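# Remove the arch's curved wooden support without collapse

## Task

Pull the curved wooden support (the centring) out from beneath the arch so that afterwards the arch is still standing and none of its blocks has shifted from its position. Any number of the four arms may be used.

## Robot and tools

Robots: four identical i2rt Big YAM arms named arm1, arm2, arm3, arm4. Each has six revolute joints, a two-finger gripper and a wrist camera. Bases, given as x, y, z in metres in the scene frame: arm1 (+0.656, -0.003, +0.790), arm2 (+0.004, +0.648, +0.769), arm3 (-0.646, +0.000, +0.736), arm4 (+0.009, -0.648, +0.779). Each foot faces its own +x, and all of them face roughly toward the middle. The table tops are at z=+0.720. The hand reaches about 1.0 m from the joint1 axis. Fixed cameras: cam_back, cam_front, cam_top. Wrist cameras: arm1_cam_wrist to arm4_cam_wrist.

Frames: there is one shared scene frame with its origin on the floor and +z up. "hand" is the pinch point between the finger pads, about 1 cm behind the tips. The fingers point along the hand's +z axis and open and close along its y axis. "hand_target" is the hand pose that matches the joint targets the drive currently holds.

Tool move: one action for any subset of arms. There is a separate optional object per arm, keyed arm1..arm4, plus "cameras" (a list of camera names, or ["all"]; leave it out to get no images after an action). An arm left out receives no new command and may keep pushing toward its old target. Within each arm's object:
- "joints": absolute joint targets by name. joint1_rad runs -2.879 to 2.879 and turns the arm about its foot, positive being counter-clockwise seen from above. joint2_rad runs 0 to 3.141 (shoulder, positive raises it up and then forward). joint3_rad runs 0 to 3.019 (elbow, positive opens it). joint4_rad runs -1.692 to 1.57 (hand pitch, positive tips the fingers up). joint5_rad runs -1.57 to 1.57 (sideways swing, positive toward the arm's right). joint6_rad runs -2.094 to 2.094 (roll, positive clockwise seen from behind). gripper_m runs 0 to 0.093 and is the fingertip gap in metres. Angles are in radians.
- "target": one list of seven numbers [x, y, z, qw, qx, qy, qz]. It is an absolute hand pose in the scene frame, in metres with a unit quaternion. The hand moves in a straight line from its current hand_target toward it. When "target" is given, "joints" may contain only gripper_m.
- "speed": the top speed of the path, 0.002 to 0.5 m/s, default 0.25. It is allowed only together with target.
- "min_time_s": 0.1 to 8 s, the minimum duration of that arm's joint motions.
All motions start together. All hand paths in one action finish together, paced by the slowest. A path lasts 0.5 to 10 s, and an action lasts at most 15 s. Paths do not avoid obstacles or other arms. Hands lag behind, drift, and often end 1 cm or more off the target. Unknown keys make the call invalid, and out-of-range values get it refused. A refused call cancels the later move, wait and finished_scene calls in the same reply.

Results: each robot's state, including joint_positions, Joint velocities ("within noise" when the arm is still), joint torques, hand and hand_target. The line "move: armN done / time_out ..." reports how each commanded arm ended. joint_status values: off_target (came to rest short and may still push), time_out (the joint keeps a nearby target and pushes; to relieve it, send the joint its reported position), not_followed (the safety check withheld the command). "pose unreachable" and "joint command not followed" mean that check blocked the arm. on_its_own lists uncommanded behaviour, and "held at" there gives the target, not the reading. Arms that were not commanded appear under "as last shown" with status "not commanded". The "pictures" line gives the order of the images.

Gripper: on a hard part at full force, gripper_m reads up to 0.005 m narrower than the part, or up to 0.002 m wider. Shut on nothing it reads 0 to 0.003. For a firm grip, command about 0.005 m below the width at first contact. To release, command a value well above the reading.

Other tools: wait(seconds 0 to 10, cameras) lets the simulation run. zoom_image(camera, region [x0,y0,x1,y1] in pixels, at most 504x504) enlarges part of a camera's newest image. read_manual returns only licence texts. finished_scene(scene) ends the current scene permanently. The goal must stay met without the robots. Scene 1 is practice and can be skipped.

Avoid the following. Any press or hard hit between two robots ends the scene, and closing a gripper on another arm's fingers counts as a press. The self and arm collision check can react too late, and it does not stop fingers, gripper housings or wrist cameras from meeting. Do not knock objects out of the work area, drop parts from height, release parts while they are moving, or slam into fixed or heavy things. Arms do not stop on contact and will keep pushing hard. Sustained pushing, held loads or a stretched-out pose heat the motors. A MOTOR HOT warning appears at 85 °C. At 100 °C that arm goes limp for 30 to 60 s or more and reports limit_stop_at_motor_heat, after which targets must be sent again. For this task, draw the support out gently and keep it from dragging or lifting the arch blocks. Loose objects can occasionally be nudged by outside disturbances. The scene keeps running while you think.

Each tool is called after ">>>" by a JSON object that holds its "op" and its "data", one argument or row to a line.

## Session

>>> {"op": "move", "data": {

}}

Scene clock: 0.00 s.
Joint torques (N m): no reading
Heat: arm1: hottest joint1_rad 27 °C; arm2: hottest joint1_rad 26 °C; arm3: hottest joint1_rad 25 °C; arm4: hottest joint2_rad 28 °C.
Joint velocities: within noise
arm1.joint_positions: joint1_rad=-0.241 joint2_rad=+0.643 joint3_rad=+1.346 joint4_rad=-1.252 joint5_rad=-0.186 joint6_rad=-0.586 gripper_m=+0.09396
arm1.joint_status: not commanded
arm1.hand: x=+0.3948 y=+0.0325 z=+1.3204 quat_wxyz=(+0.116, -0.849, -0.194, +0.479) (m; scene frame)
arm1.hand_target: x=+0.3970 y=+0.0321 z=+1.3323 quat_wxyz=(+0.121, -0.842, -0.194, +0.489) (m; scene frame)
arm1.hand_status: not commanded
arm2.joint_positions: joint1_rad=+0.035 joint2_rad=+0.581 joint3_rad=+1.322 joint4_rad=-1.476 joint5_rad=-0.258 joint6_rad=+0.686 gripper_m=+0.09396
arm2.joint_status: not commanded
arm2.hand: x=+0.0568 y=+0.4448 z=+1.2589 quat_wxyz=(-0.415, -0.786, -0.456, +0.052) (m; scene frame)
arm2.hand_target: x=+0.0567 y=+0.4465 z=+1.2676 quat_wxyz=(-0.424, -0.781, -0.455, +0.057) (m; scene frame)
arm2.hand_status: not commanded
arm3.joint_positions: joint1_rad=-0.183 joint2_rad=+0.630 joint3_rad=+1.322 joint4_rad=-1.175 joint5_rad=+0.082 joint6_rad=-0.187 gripper_m=+0.09396
arm3.joint_status: not commanded
arm3.hand: x=-0.3869 y=-0.0654 z=+1.2747 quat_wxyz=(-0.502, -0.026, -0.854, +0.136) (m; scene frame)
arm3.hand_target: x=-0.3892 y=-0.0649 z=+1.2847 quat_wxyz=(-0.511, -0.027, -0.848, +0.137) (m; scene frame)
arm3.hand_status: not commanded
arm4.joint_positions: joint1_rad=-0.532 joint2_rad=+0.626 joint3_rad=+1.451 joint4_rad=-1.405 joint5_rad=+0.055 joint6_rad=-0.721 gripper_m=+0.09396
arm4.joint_status: not commanded
arm4.hand: x=+0.1251 y=-0.4552 z=+1.3292 quat_wxyz=(-0.469, +0.683, -0.557, -0.063) (m; scene frame)
arm4.hand_target: x=+0.1239 y=-0.4576 z=+1.3420 quat_wxyz=(-0.482, +0.677, -0.553, -0.066) (m; scene frame)
arm4.hand_status: not commanded
pictures: arm1_cam_wrist, arm2_cam_wrist, arm3_cam_wrist, arm4_cam_wrist, cam_back, cam_front, cam_top

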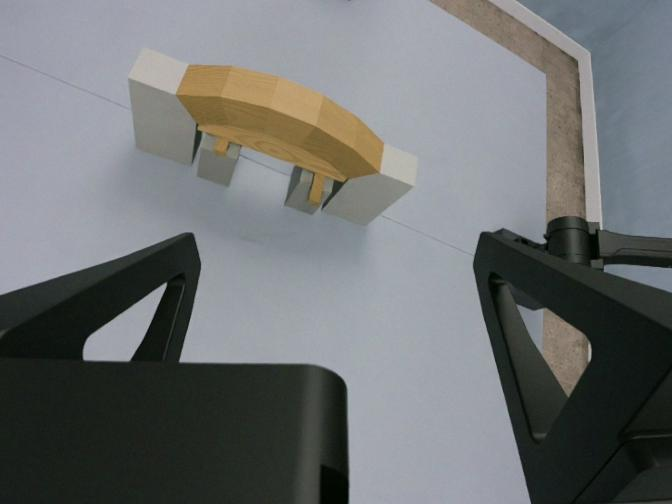

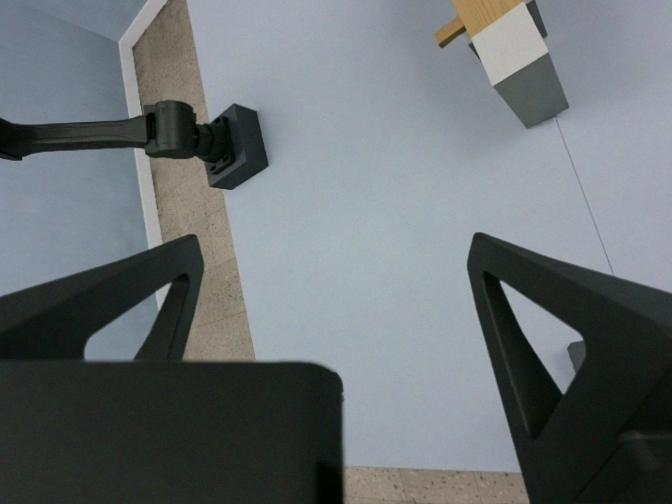

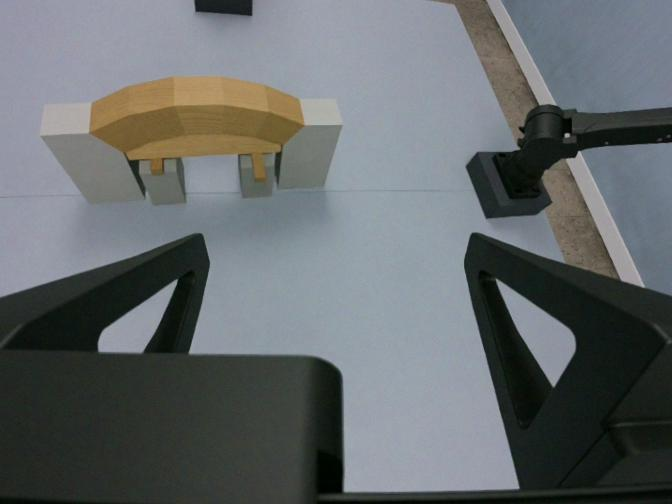

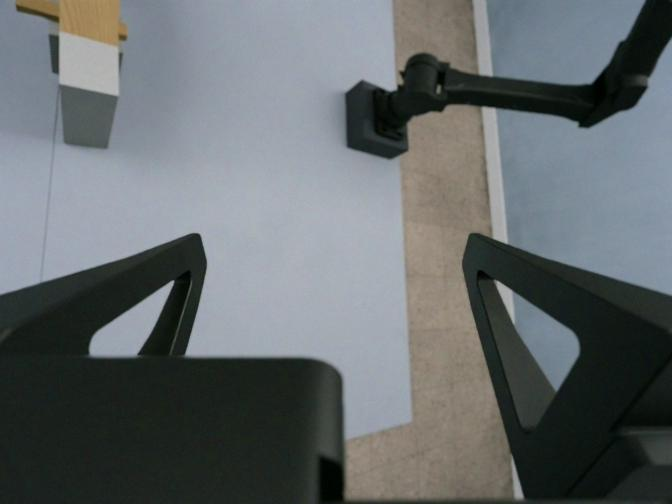

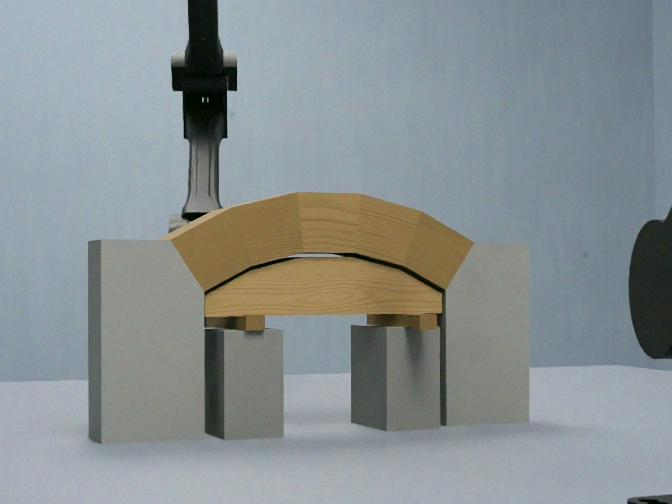

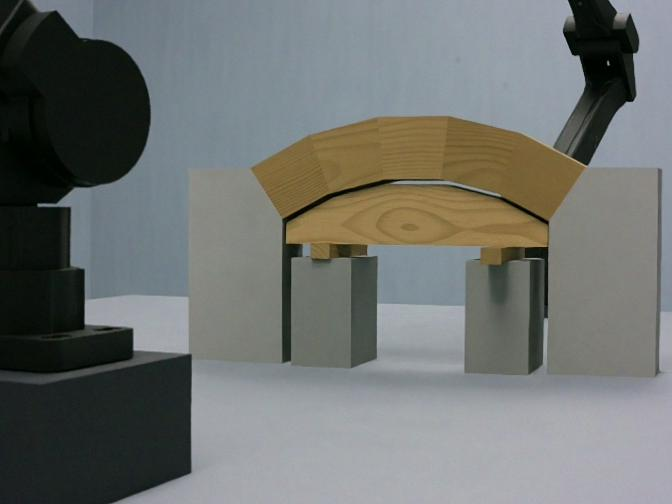

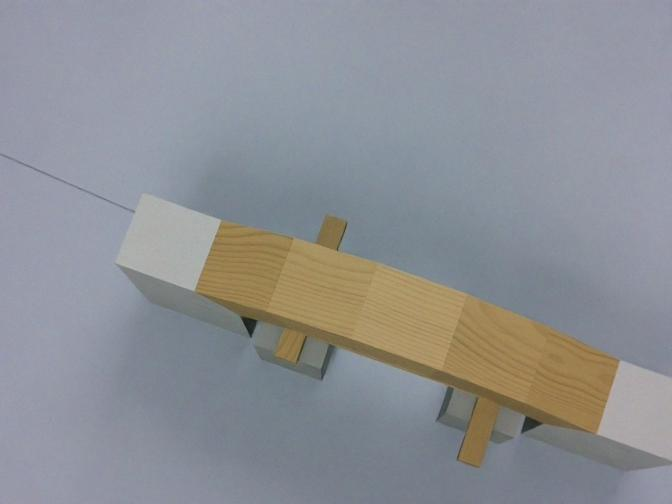

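>>> {"op": "zoom_image", "data": {
  "camera": "cam_front",
  "region": [240, 100, 600, 390]
}}

>>> {"op": "zoom_image", "data": {
  "camera": "cam_back",
  "region": [80, 180, 540, 450]
}}

>>> {"op": "zoom_image", "data": {
  "camera": "cam_top",
  "region": [100, 180, 600, 480]
}}

>>> {"op": "zoom_image", "data": {
  "camera": "cam_front",
  "region": [280, 220, 420, 300]
}}

>>> {"op": "zoom_image", "data": {
  "camera": "cam_front",
  "region": [440, 220, 580, 300]
}}

>>> {"op": "zoom_image", "data": {
  "camera": "cam_back",
  "region": [190, 280, 330, 360]
}}

>>> {"op": "zoom_image", "data": {
  "camera": "cam_back",
  "region": [330, 280, 470, 360]
}}

Scaled by 1.400 from the camera's 672x504 image, which has a finer 960x720 frame.

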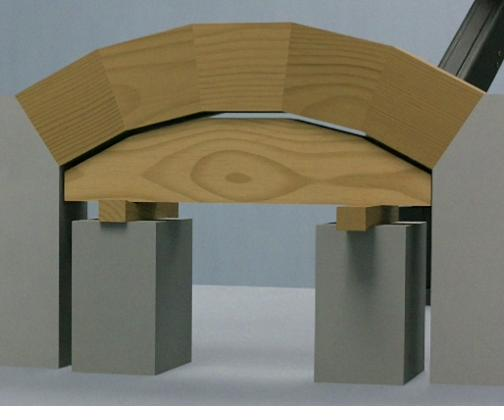

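Scaled by 1.096 from the camera's 672x504 image, which has a finer 960x720 frame.

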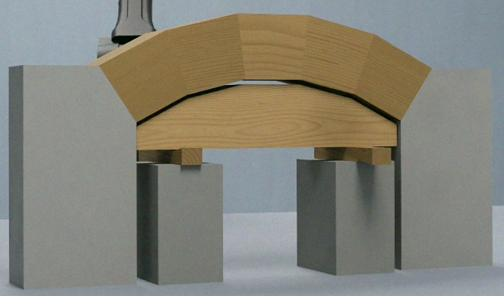

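Scaled by 1.008 from the camera's 672x504 image, which has a finer 960x720 frame.

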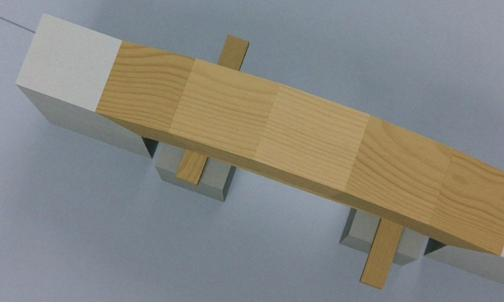

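Scaled by 3.600 from the camera's 672x504 image, which has a finer 960x720 frame.

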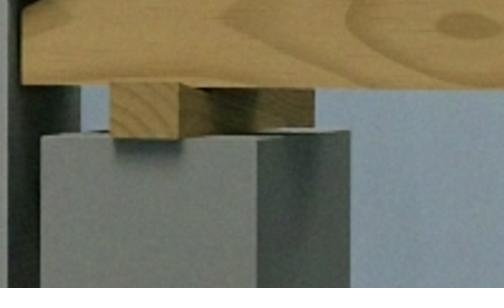

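Scaled by 3.600 from the camera's 672x504 image, which has a finer 960x720 frame.

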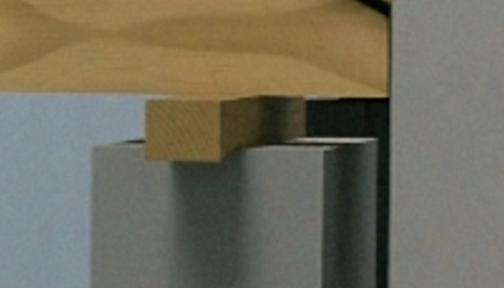

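Scaled by 3.600 from the camera's 672x504 image, which has a finer 960x720 frame.

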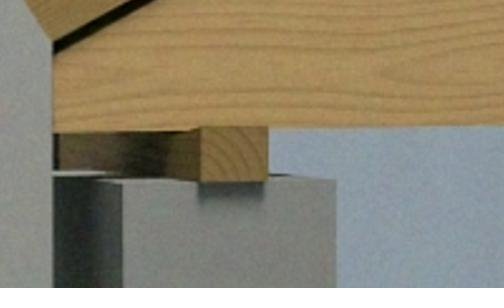

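Scaled by 3.600 from the camera's 672x504 image, which has a finer 960x720 frame.

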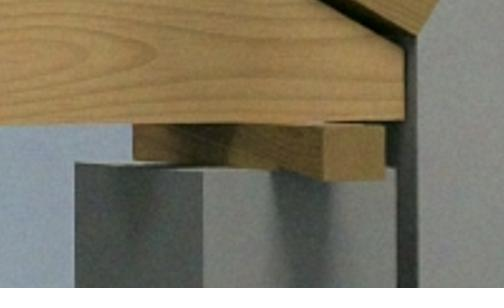

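>>> {"op": "zoom_image", "data": {
  "camera": "cam_front",
  "region": [280, 160, 420, 250]
}}

>>> {"op": "zoom_image", "data": {
  "camera": "cam_front",
  "region": [420, 160, 560, 250]
}}

>>> {"op": "zoom_image", "data": {
  "camera": "cam_back",
  "region": [200, 235, 340, 325]
}}

>>> {"op": "zoom_image", "data": {
  "camera": "cam_back",
  "region": [320, 235, 460, 325]
}}

>>> {"op": "zoom_image", "data": {
  "camera": "cam_top",
  "region": [230, 200, 360, 390]
}}

>>> {"op": "zoom_image", "data": {
  "camera": "cam_top",
  "region": [410, 340, 560, 480]
}}

Scaled by 3.600 from the camera's 672x504 image, which has a finer 960x720 frame.

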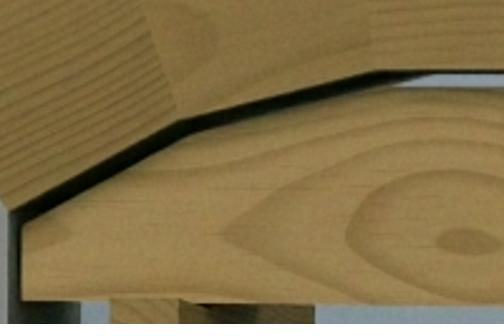

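Scaled by 3.600 from the camera's 672x504 image, which has a finer 960x720 frame.

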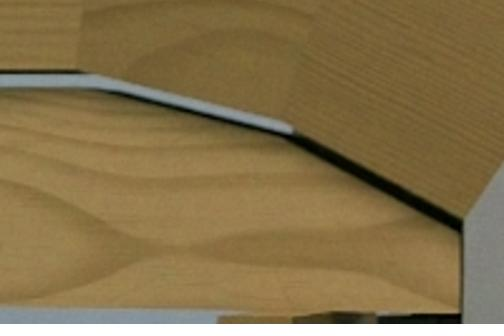

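Scaled by 3.600 from the camera's 672x504 image, which has a finer 960x720 frame.

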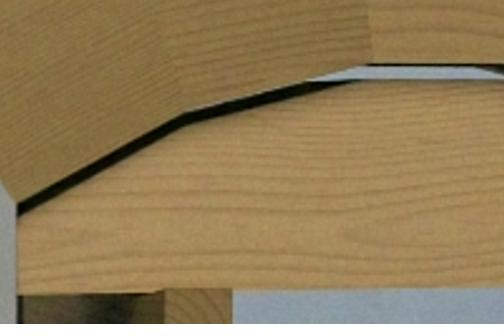

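Scaled by 3.600 from the camera's 672x504 image, which has a finer 960x720 frame.

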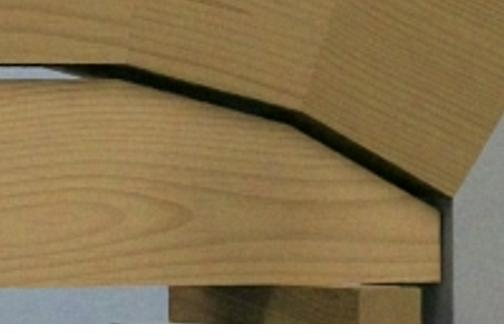

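Scaled by 2.653 from the camera's 672x504 image, which has a finer 960x720 frame.

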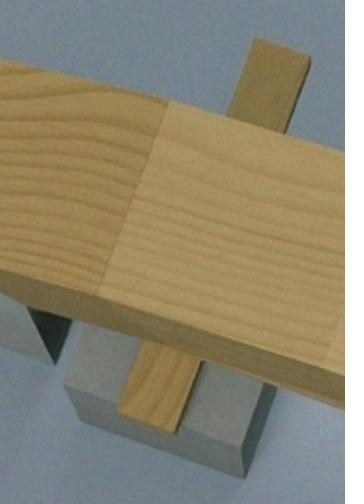

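Scaled by 3.360 from the camera's 672x504 image, which has a finer 960x720 frame.

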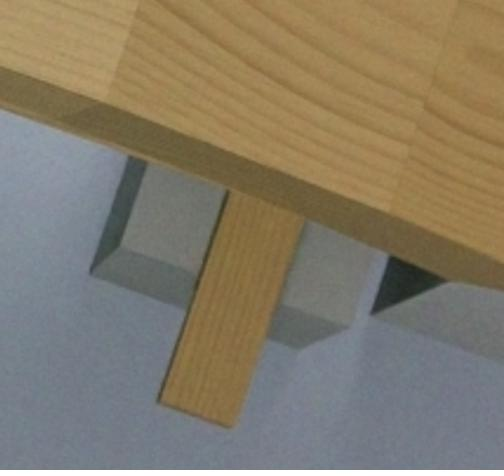

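>>> {"op": "wait", "data": {
  "seconds": 0.1,
  "cameras": ["cam_front", "cam_back", "cam_top"]
}}

>>> {"op": "zoom_image", "data": {
  "camera": "cam_front",
  "region": [280, 160, 420, 250]
}}

>>> {"op": "zoom_image", "data": {
  "camera": "cam_front",
  "region": [420, 160, 560, 250]
}}

Scene clock: 110.57 s.
Joint torques (N m): arm1=[1.67 1.08 10.41 2.04 -0.05 0.04] | arm2=[0.56 0.67 7.99 1.8 -0.06 -0.08] | arm3=[-0.62 -0.32 8.77 1.89 0.02 -0.1] | arm4=[0.26 1.79 8.59 1.96 -0.07 0.1]
Heat: arm1: hottest joint3_rad 30 °C; arm2: hottest joint3_rad 28 °C; arm3: hottest joint3_rad 27 °C; arm4: hottest joint3_rad 30 °C.
Joint velocities: within noise
arm1.joint_positions: joint1_rad=-0.241 joint2_rad=+0.643 joint3_rad=+1.346 joint4_rad=-1.252 joint5_rad=-0.186 joint6_rad=-0.586 gripper_m=+0.09396
arm1.joint_status: not commanded
arm1.hand: x=+0.3948 y=+0.0325 z=+1.3204 quat_wxyz=(+0.116, -0.849, -0.194, +0.479) (m; scene frame)
arm1.hand_target: x=+0.3970 y=+0.0321 z=+1.3323 quat_wxyz=(+0.121, -0.842, -0.194, +0.489) (m; scene frame)
arm1.hand_status: not commanded
arm2.joint_positions: joint1_rad=+0.035 joint2_rad=+0.581 joint3_rad=+1.322 joint4_rad=-1.476 joint5_rad=-0.258 joint6_rad=+0.686 gripper_m=+0.09396
arm2.joint_status: not commanded
arm2.hand: x=+0.0568 y=+0.4448 z=+1.2589 quat_wxyz=(-0.415, -0.786, -0.456, +0.052) (m; scene frame)
arm2.hand_target: x=+0.0567 y=+0.4465 z=+1.2676 quat_wxyz=(-0.424, -0.781, -0.455, +0.057) (m; scene frame)
arm2.hand_status: not commanded
arm3.joint_positions: joint1_rad=-0.183 joint2_rad=+0.630 joint3_rad=+1.322 joint4_rad=-1.175 joint5_rad=+0.082 joint6_rad=-0.187 gripper_m=+0.09396
arm3.joint_status: not commanded
arm3.hand: x=-0.3869 y=-0.0654 z=+1.2747 quat_wxyz=(-0.502, -0.026, -0.854, +0.136) (m; scene frame)
arm3.hand_target: x=-0.3892 y=-0.0649 z=+1.2847 quat_wxyz=(-0.511, -0.027, -0.848, +0.137) (m; scene frame)
arm3.hand_status: not commanded
arm4.joint_positions: joint1_rad=-0.532 joint2_rad=+0.626 joint3_rad=+1.451 joint4_rad=-1.405 joint5_rad=+0.055 joint6_rad=-0.721 gripper_m=+0.09396
arm4.joint_status: not commanded
arm4.hand: x=+0.1251 y=-0.4552 z=+1.3292 quat_wxyz=(-0.469, +0.683, -0.557, -0.063) (m; scene frame)
arm4.hand_target: x=+0.1239 y=-0.4576 z=+1.3420 quat_wxyz=(-0.482, +0.677, -0.553, -0.066) (m; scene frame)
arm4.hand_status: not commanded
wait: 0.10 s; at rest from the start
pictures: cam_back, cam_front, cam_top

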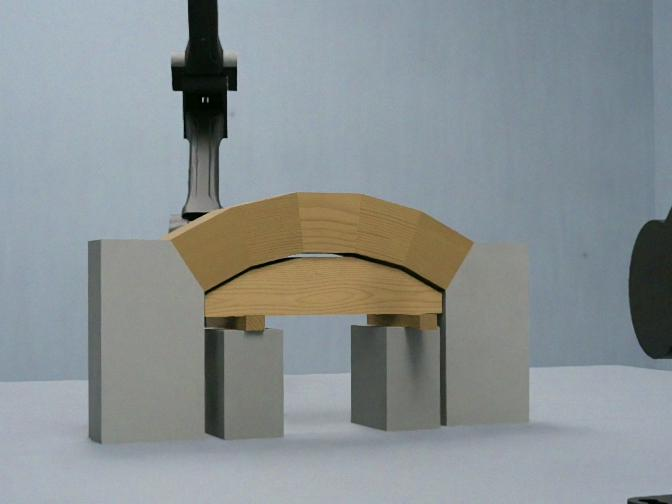

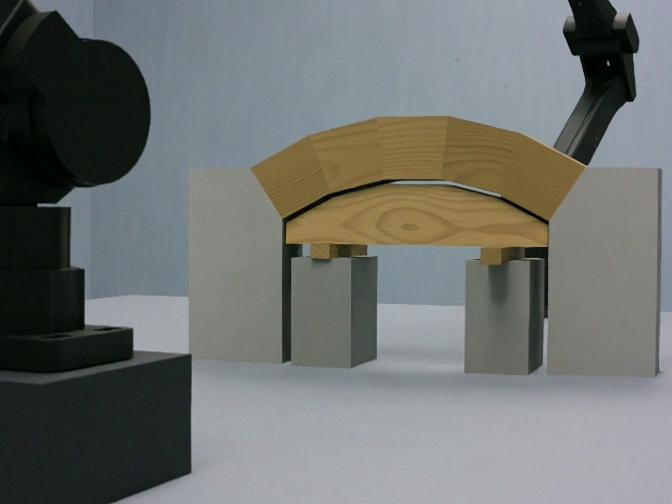

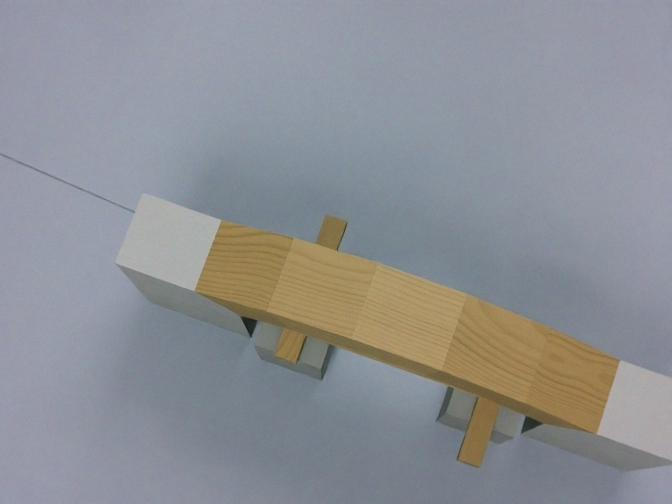

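Scaled by 3.600 from the camera's 672x504 image, which has a finer 960x720 frame.

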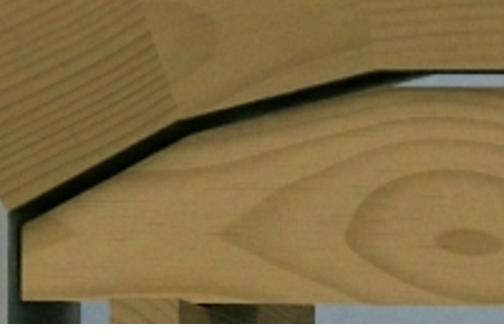

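Scaled by 3.600 from the camera's 672x504 image, which has a finer 960x720 frame.

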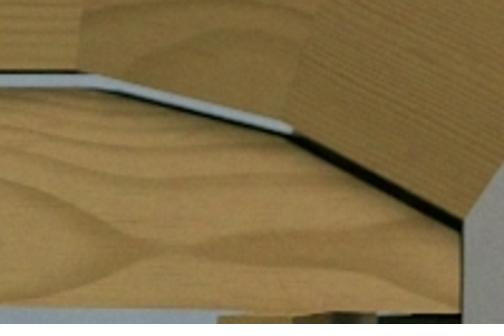

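>>> {"op": "move", "data": {
  "arm1": {"target": [0.37, 0.04, 0.95, 0, 0.7071, 0, -0.7071], "speed": 0.3},
  "arm3": {"target": [-0.24, 0.04, 0.95, 0.7071, 0, 0.7071, 0], "speed": 0.3},
  "cameras": ["arm1_cam_wrist", "arm3_cam_wrist", "cam_front", "cam_back", "cam_top"]
}}

Scene clock: 219.37 s.
Joint torques (N m): arm1=[1.49 3.37 15.08 1.61 -0.02 -0.09] | arm2=[0.73 0.62 8.05 1.77 -0.07 -0.08] | arm3=[0.15 -4.19 6.13 2.61 0.2 -0.08] | arm4=[0.32 1.85 8.58 1.96 -0.06 0.1]
Heat: arm1: hottest joint3_rad 31 °C; arm2: hottest joint3_rad 29 °C; arm3: hottest joint3_rad 28 °C; arm4: hottest joint3_rad 31 °C.
move: arm1 not_followed; arm3 done
Joint velocities: within noise
arm1.joint_positions: joint1_rad=-0.376 joint2_rad=+0.149 joint3_rad=+0.105 joint4_rad=-0.179 joint5_rad=-0.402 joint6_rad=-0.195 gripper_m=+0.09396
arm1.joint_status: not commanded
arm1.on_its_own: joint1_rad is held at -0.377, not at its first target -0.241; joint2_rad is held at +0.153, not at its first target +0.643; joint3_rad is held at +0.159, not at its first target +1.368; joint4_rad is held at -0.189, not at its first target -1.248; joint5_rad is held at -0.402, not at its first target -0.186; joint6_rad is held at -0.204, not at its first target -0.586
arm1.hand: x=+0.3820 y=+0.0333 z=+0.9749 quat_wxyz=(+0.018, -0.774, -0.053, +0.630) (m; scene frame)
arm1.hand_target: x=+0.3794 y=+0.0346 z=+1.0046 quat_wxyz=(+0.027, -0.762, -0.061, +0.644) (m; scene frame)
arm1.hand_status: not_followed (0.028 m and 13.4 deg from the pose sent, 0.371 m and 40.4 deg at the start; a joint's target at an end of its range on 38 of 76 steps)
arm2, arm4: as last shown
arm3.joint_positions: joint1_rad=+0.177 joint2_rad=+1.076 joint3_rad=+0.257 joint4_rad=+0.818 joint5_rad=+0.163 joint6_rad=+0.003 gripper_m=+0.09396
arm3.joint_status: not commanded
arm3.hand: x=-0.2385 y=+0.0377 z=+0.9548 quat_wxyz=(-0.709, -0.001, -0.706, +0.002) (m; scene frame)
arm3.hand_target: x=-0.2400 y=+0.0399 z=+0.9500 quat_wxyz=(-0.707, +0.000, -0.707, +0.000) (m; scene frame)
arm3.hand_status: done (0.006 m and 0.3 deg from the pose sent, 0.372 m and 33.1 deg at the start)
pictures: arm1_cam_wrist, arm3_cam_wrist, cam_back, cam_front, cam_top
pose unreachable (arm1 arm): on one or more control steps of this call this arm could not follow its commanded pose, so it was not sent that pose on those steps. On the call's last step it was still not sent that pose. It may still have moved: this result reports where it is.
cause: moving toward the commanded pose would bring two parts of the arm too close to each other (its shoulder (the part past joint 1) and its forearm (the part past joint 3), 58 mm apart when it was first held).
camera_calibration:
arm1_cam_wrist: T_world_to_cam=[[-0.0627127, 0.992355, 0.106295, -0.11327], [0.725046, 0.118489, -0.678431, 0.383992], [-0.68584, 0.0345226, -0.726933, 1.09667], [0, 0, 0, 1]] pos_world=[0.466624, 0.0290452, 1.06976]
arm3_cam_wrist: T_world_to_cam=[[0.00141215, -0.999999, -0.000369522, 0.0385066], [-0.581578, -0.000520671, -0.81349, 0.641067], [0.813489, 0.00136367, -0.581578, 0.877024], [0, 0, 0, 1]] pos_world=[-0.340674, 0.0376443, 1.03157]

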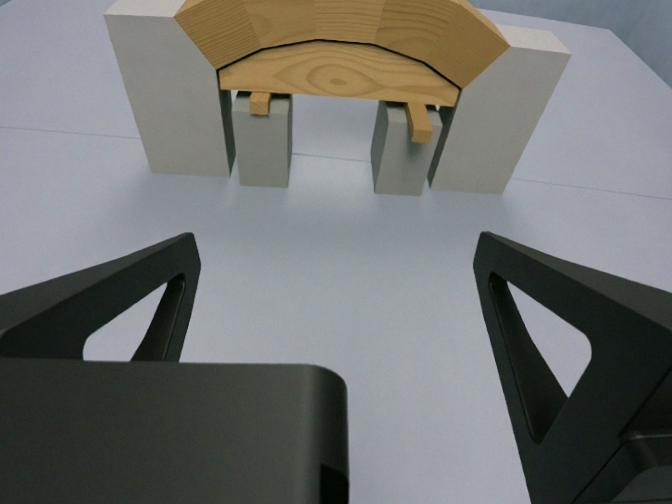

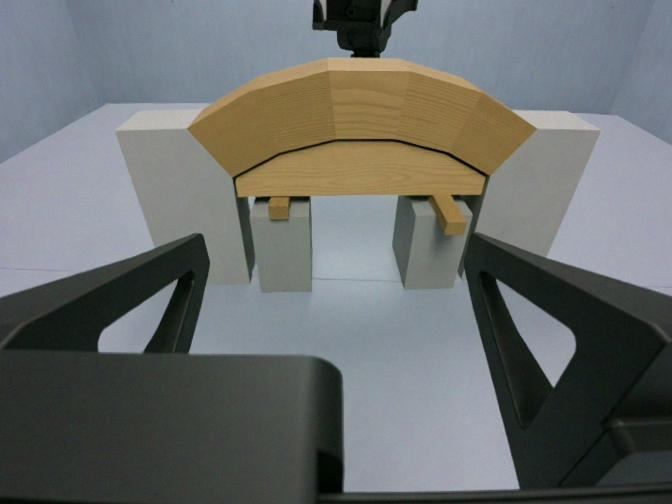

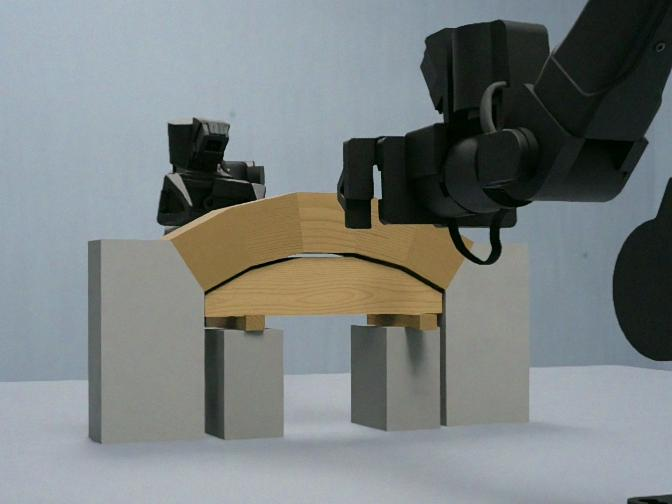

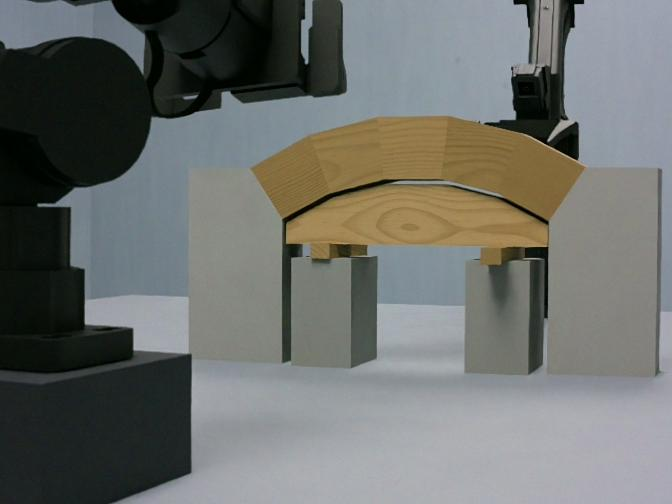

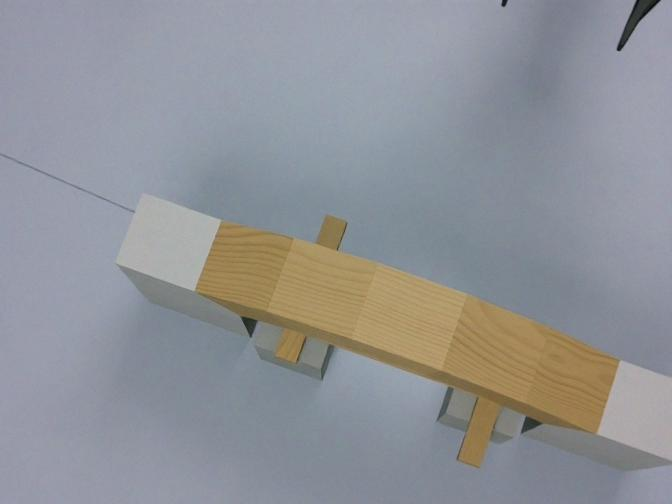

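>>> {"op": "zoom_image", "data": {
  "camera": "arm3_cam_wrist",
  "region": [110, 40, 360, 300]
}}

>>> {"op": "zoom_image", "data": {
  "camera": "arm3_cam_wrist",
  "region": [360, 40, 610, 300]
}}

>>> {"op": "zoom_image", "data": {
  "camera": "arm1_cam_wrist",
  "region": [90, 0, 340, 210]
}}

>>> {"op": "zoom_image", "data": {
  "camera": "arm1_cam_wrist",
  "region": [320, 0, 580, 210]
}}

Scaled by 1.938 from the camera's 672x504 image, which has a finer 960x720 frame.

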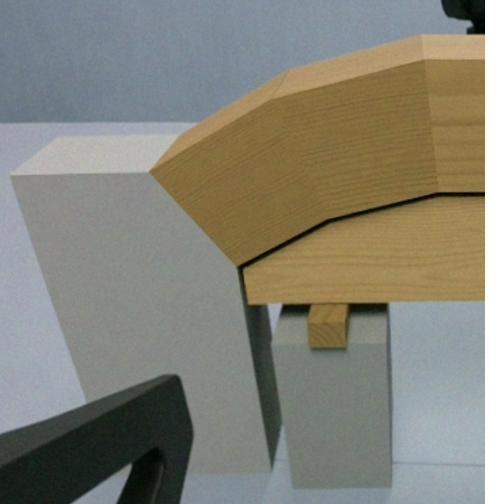

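Scaled by 1.938 from the camera's 672x504 image, which has a finer 960x720 frame.

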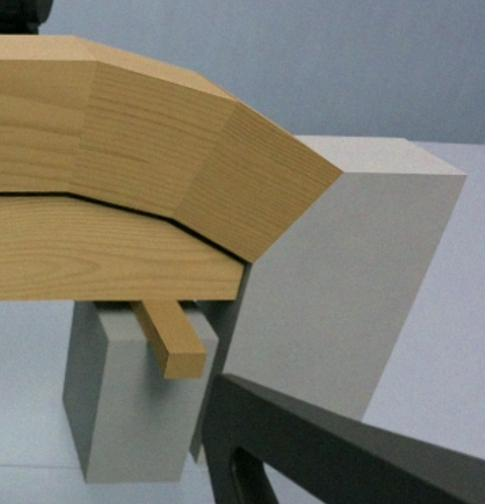

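Scaled by 2.016 from the camera's 672x504 image, which has a finer 960x720 frame.

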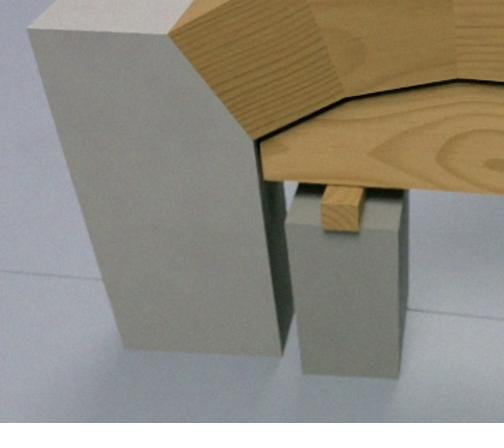

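Scaled by 1.938 from the camera's 672x504 image, which has a finer 960x720 frame.

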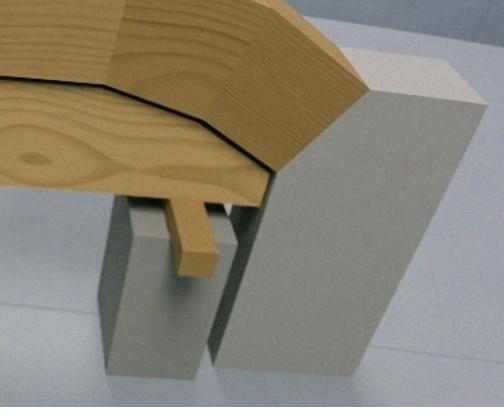

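>>> {"op": "move", "data": {
  "arm1": {"target": [0.26, 0.015, 0.92, 0, 0.7071, 0, -0.7071], "speed": 0.2},
  "arm3": {"target": [-0.17, 0.012, 0.90, 0.7071, 0, 0.7071, 0], "speed": 0.2, "joints": {"gripper_m": 0.0}},
  "cameras": ["arm1_cam_wrist", "arm3_cam_wrist", "cam_front", "cam_back"]
}}

Scene clock: 284.70 s.
Joint torques (N m): arm1=[2.43 -5.25 4.26 2.7 0.16 0.1] | arm2=[0.62 0.67 7.98 1.81 -0.04 -0.05] | arm3=[-1.44 -7.3 6.65 2.37 -0.11 -0.07] | arm4=[0.26 1.79 8.58 1.95 -0.07 0.1]
Heat: arm1: hottest joint3_rad 36 °C; arm2: hottest joint3_rad 29 °C; arm3: hottest joint3_rad 27 °C; arm4: hottest joint3_rad 32 °C.
move: arm1 done; arm3 off_target
Joint velocities: within noise
arm1.joint_positions: joint1_rad=-0.088 joint2_rad=+1.569 joint3_rad=+0.135 joint4_rad=+1.409 joint5_rad=-0.076 joint6_rad=-0.019 gripper_m=+0.09396
arm1.joint_status: not commanded
arm1.hand: x=+0.2674 y=+0.0181 z=+0.9136 quat_wxyz=(+0.005, -0.717, +0.000, +0.697) (m; scene frame)
arm1.hand_target: x=+0.2602 y=+0.0150 z=+0.9200 quat_wxyz=(+0.000, -0.707, +0.000, +0.707) (m; scene frame)
arm1.hand_status: done (0.010 m and 1.7 deg from the pose sent, 0.135 m and 13.4 deg at the start)
arm2, arm4: as last shown
arm3.joint_positions: joint1_rad=+0.062 joint2_rad=+1.511 joint3_rad=+0.345 joint4_rad=+1.132 joint5_rad=+0.041 joint6_rad=+0.003 gripper_m=+0.00025
arm3.joint_status: all done
arm3.hand: x=-0.1811 y=+0.0138 z=+0.8907 quat_wxyz=(-0.696, +0.002, -0.718, +0.000) (m; scene frame)
arm3.hand_target: x=-0.1705 y=+0.0119 z=+0.9000 quat_wxyz=(-0.707, +0.000, -0.707, +0.000) (m; scene frame)
arm3.hand_status: off_target (0.015 m and 1.8 deg from the pose sent, 0.091 m and 0.3 deg at the start)
pictures: arm1_cam_wrist, arm3_cam_wrist, cam_back, cam_front
camera_calibration:
arm1_cam_wrist: T_world_to_cam=[[0.00696257, 0.999788, 0.0193803, -0.0383023], [0.597497, 0.0113812, -0.80179, 0.576029], [-0.801841, 0.0171622, -0.597291, 0.886986], [0, 0, 0, 1]] pos_world=[0.367312, 0.0165157, 0.992386]
arm3_cam_wrist: T_world_to_cam=[[0.00851353, -0.999963, 0.000797541, 0.0147426], [-0.609457, -0.00582114, -0.792798, 0.598958], [0.792773, 0.00626344, -0.609485, 0.814157], [0, 0, 0, 1]] pos_world=[-0.280528, 0.0131293, 0.971057]

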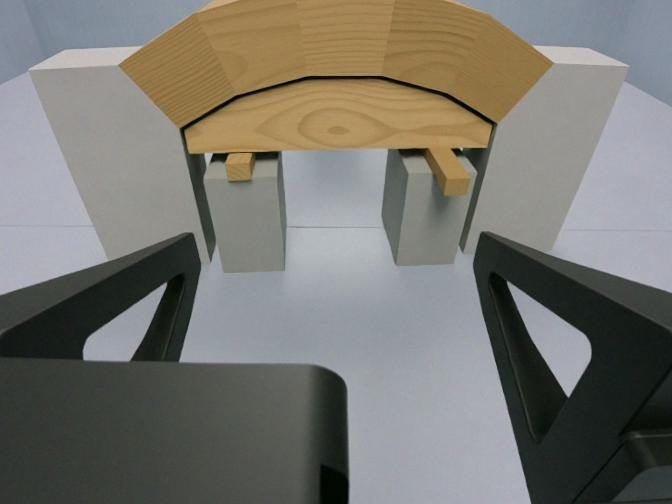

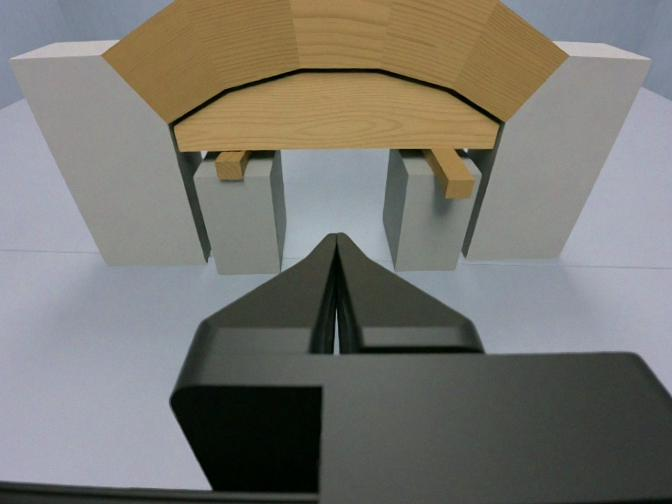

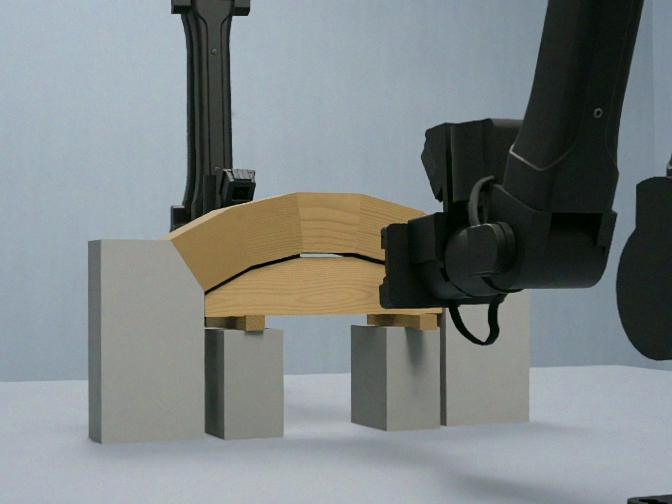

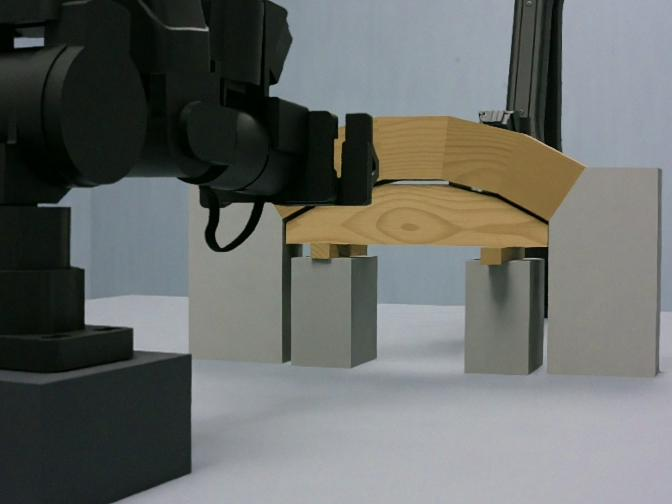

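>>> {"op": "zoom_image", "data": {
  "camera": "arm3_cam_wrist",
  "region": [90, 50, 340, 290]
}}

>>> {"op": "zoom_image", "data": {
  "camera": "arm3_cam_wrist",
  "region": [340, 50, 590, 290]
}}

>>> {"op": "zoom_image", "data": {
  "camera": "arm1_cam_wrist",
  "region": [90, 50, 340, 290]
}}

>>> {"op": "zoom_image", "data": {
  "camera": "arm1_cam_wrist",
  "region": [340, 50, 590, 290]
}}

Scaled by 2.016 from the camera's 672x504 image, which has a finer 960x720 frame.

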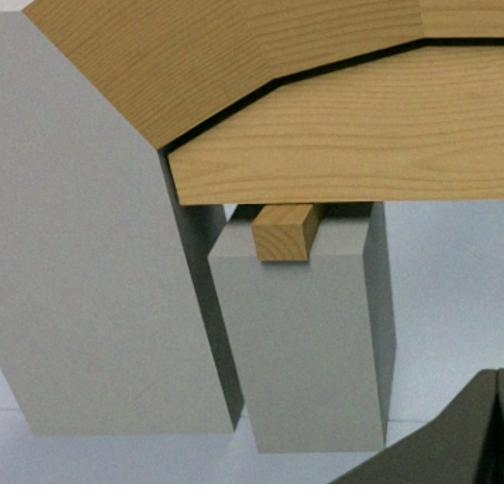

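Scaled by 2.016 from the camera's 672x504 image, which has a finer 960x720 frame.

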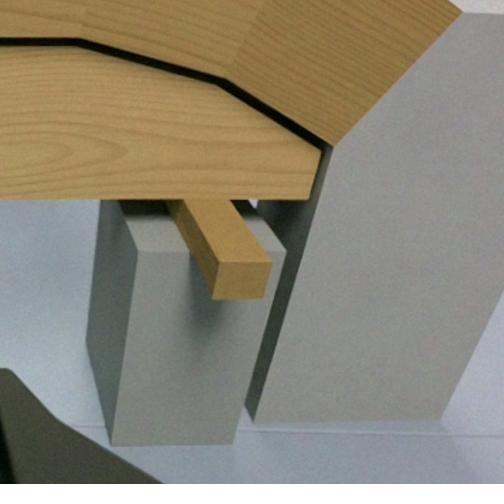

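Scaled by 2.016 from the camera's 672x504 image, which has a finer 960x720 frame.

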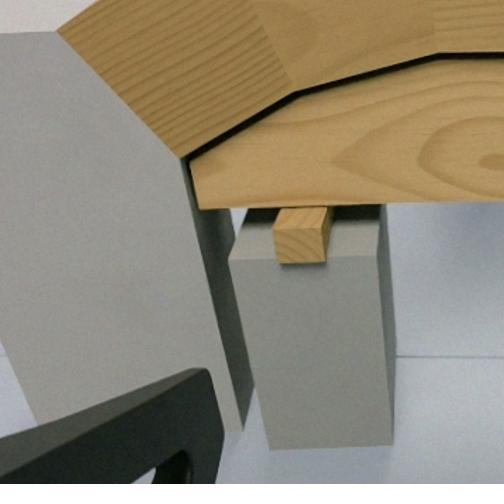

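Scaled by 2.016 from the camera's 672x504 image, which has a finer 960x720 frame.

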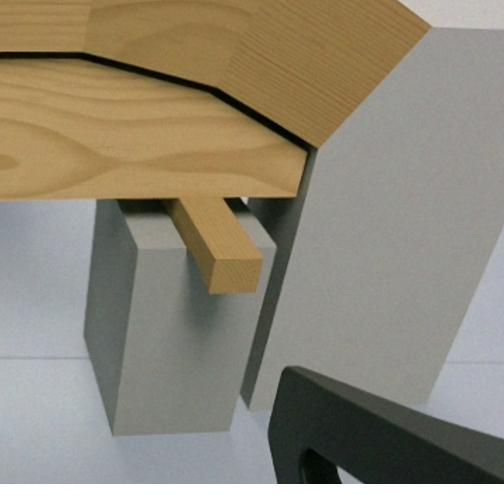

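>>> {"op": "move", "data": {
  "arm1": {"joints": {"joint6_rad": 1.55}},
  "arm3": {"target": [-0.065, 0.011, 0.887, 0.7068, -0.0216, 0.7068, 0.0216], "speed": 0.1},
  "cameras": ["arm1_cam_wrist", "arm3_cam_wrist", "cam_top", "cam_back"]
}}

Scene clock: 476.87 s.
Joint torques (N m): arm1=[2.61 -5.25 4.25 2.7 0.16 -0.05] | arm2=[0.79 0.67 8.03 1.81 -0.04 -0.07] | arm3=[-1.44 -11.69 7.39 1.57 -0.06 -0.05] | arm4=[0.32 1.79 8.59 1.96 -0.07 0.1]
Heat: arm1: hottest joint1_rad 27 °C; arm2: hottest joint3_rad 30 °C; arm3: hottest joint3_rad 27 °C; arm4: hottest joint3_rad 33 °C.
move: arm1 done; arm3 off_target
Joint velocities: within noise
arm1.joint_positions: joint1_rad=-0.087 joint2_rad=+1.569 joint3_rad=+0.135 joint4_rad=+1.409 joint5_rad=-0.076 joint6_rad=+1.541 gripper_m=+0.09397
arm1.joint_status: all done
arm1.hand: x=+0.2674 y=+0.0179 z=+0.9136 quat_wxyz=(-0.487, -0.510, +0.504, +0.499) (m; scene frame)
arm1.hand_target: x=+0.2602 y=+0.0150 z=+0.9201 quat_wxyz=(-0.497, -0.503, +0.497, +0.502) (m; scene frame)
arm1.hand_status: not commanded
arm2, arm4: as last shown
arm3.joint_positions: joint1_rad=+0.024 joint2_rad=+1.740 joint3_rad=+0.629 joint4_rad=+1.104 joint5_rad=-0.059 joint6_rad=+0.003 gripper_m=+0.00025
arm3.joint_status: not commanded
arm3.hand: x=-0.0763 y=+0.0143 z=+0.8867 quat_wxyz=(-0.706, +0.023, -0.708, -0.023) (m; scene frame)
arm3.hand_target: x=-0.0654 y=+0.0110 z=+0.8871 quat_wxyz=(-0.707, +0.022, -0.707, -0.022) (m; scene frame)
arm3.hand_status: off_target (0.012 m and 0.3 deg from the pose sent, 0.116 m and 3.8 deg at the start)
pictures: arm1_cam_wrist, arm3_cam_wrist, cam_back, cam_top
camera_calibration:
arm1_cam_wrist: T_world_to_cam=[[0.0284381, 0.0300486, -0.999144, 0.904024], [0.569533, -0.821925, -0.00850856, -0.126253], [-0.821477, -0.568803, -0.0404876, 0.394047], [0, 0, 0, 1]] pos_world=[0.369897, 0.0932003, 0.91813]
arm3_cam_wrist: T_world_to_cam=[[0.0703119, -0.997525, -0.000598429, 0.0202379], [-0.585945, -0.0408156, -0.809322, 0.676576], [0.807295, 0.0572556, -0.587365, 0.709458], [0, 0, 0, 1]] pos_world=[-0.177728, 0.00718219, 0.964291]

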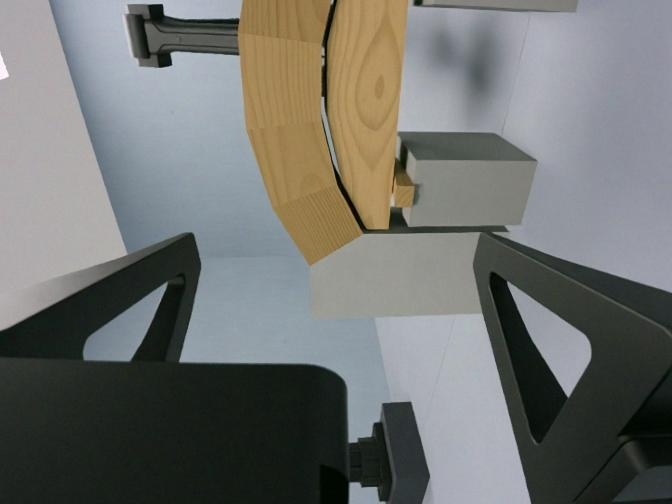

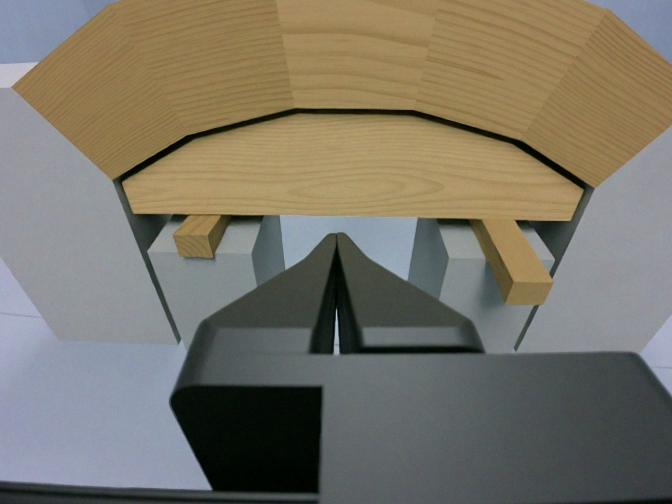

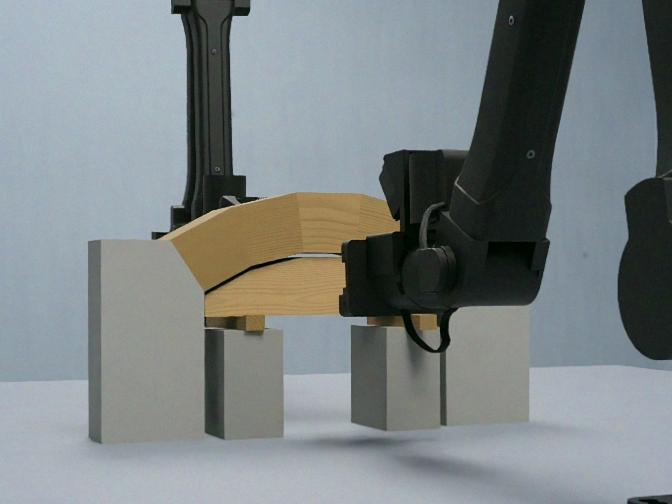

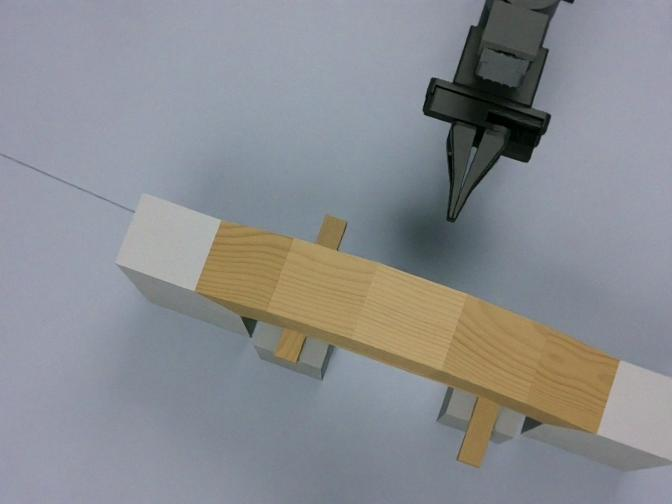

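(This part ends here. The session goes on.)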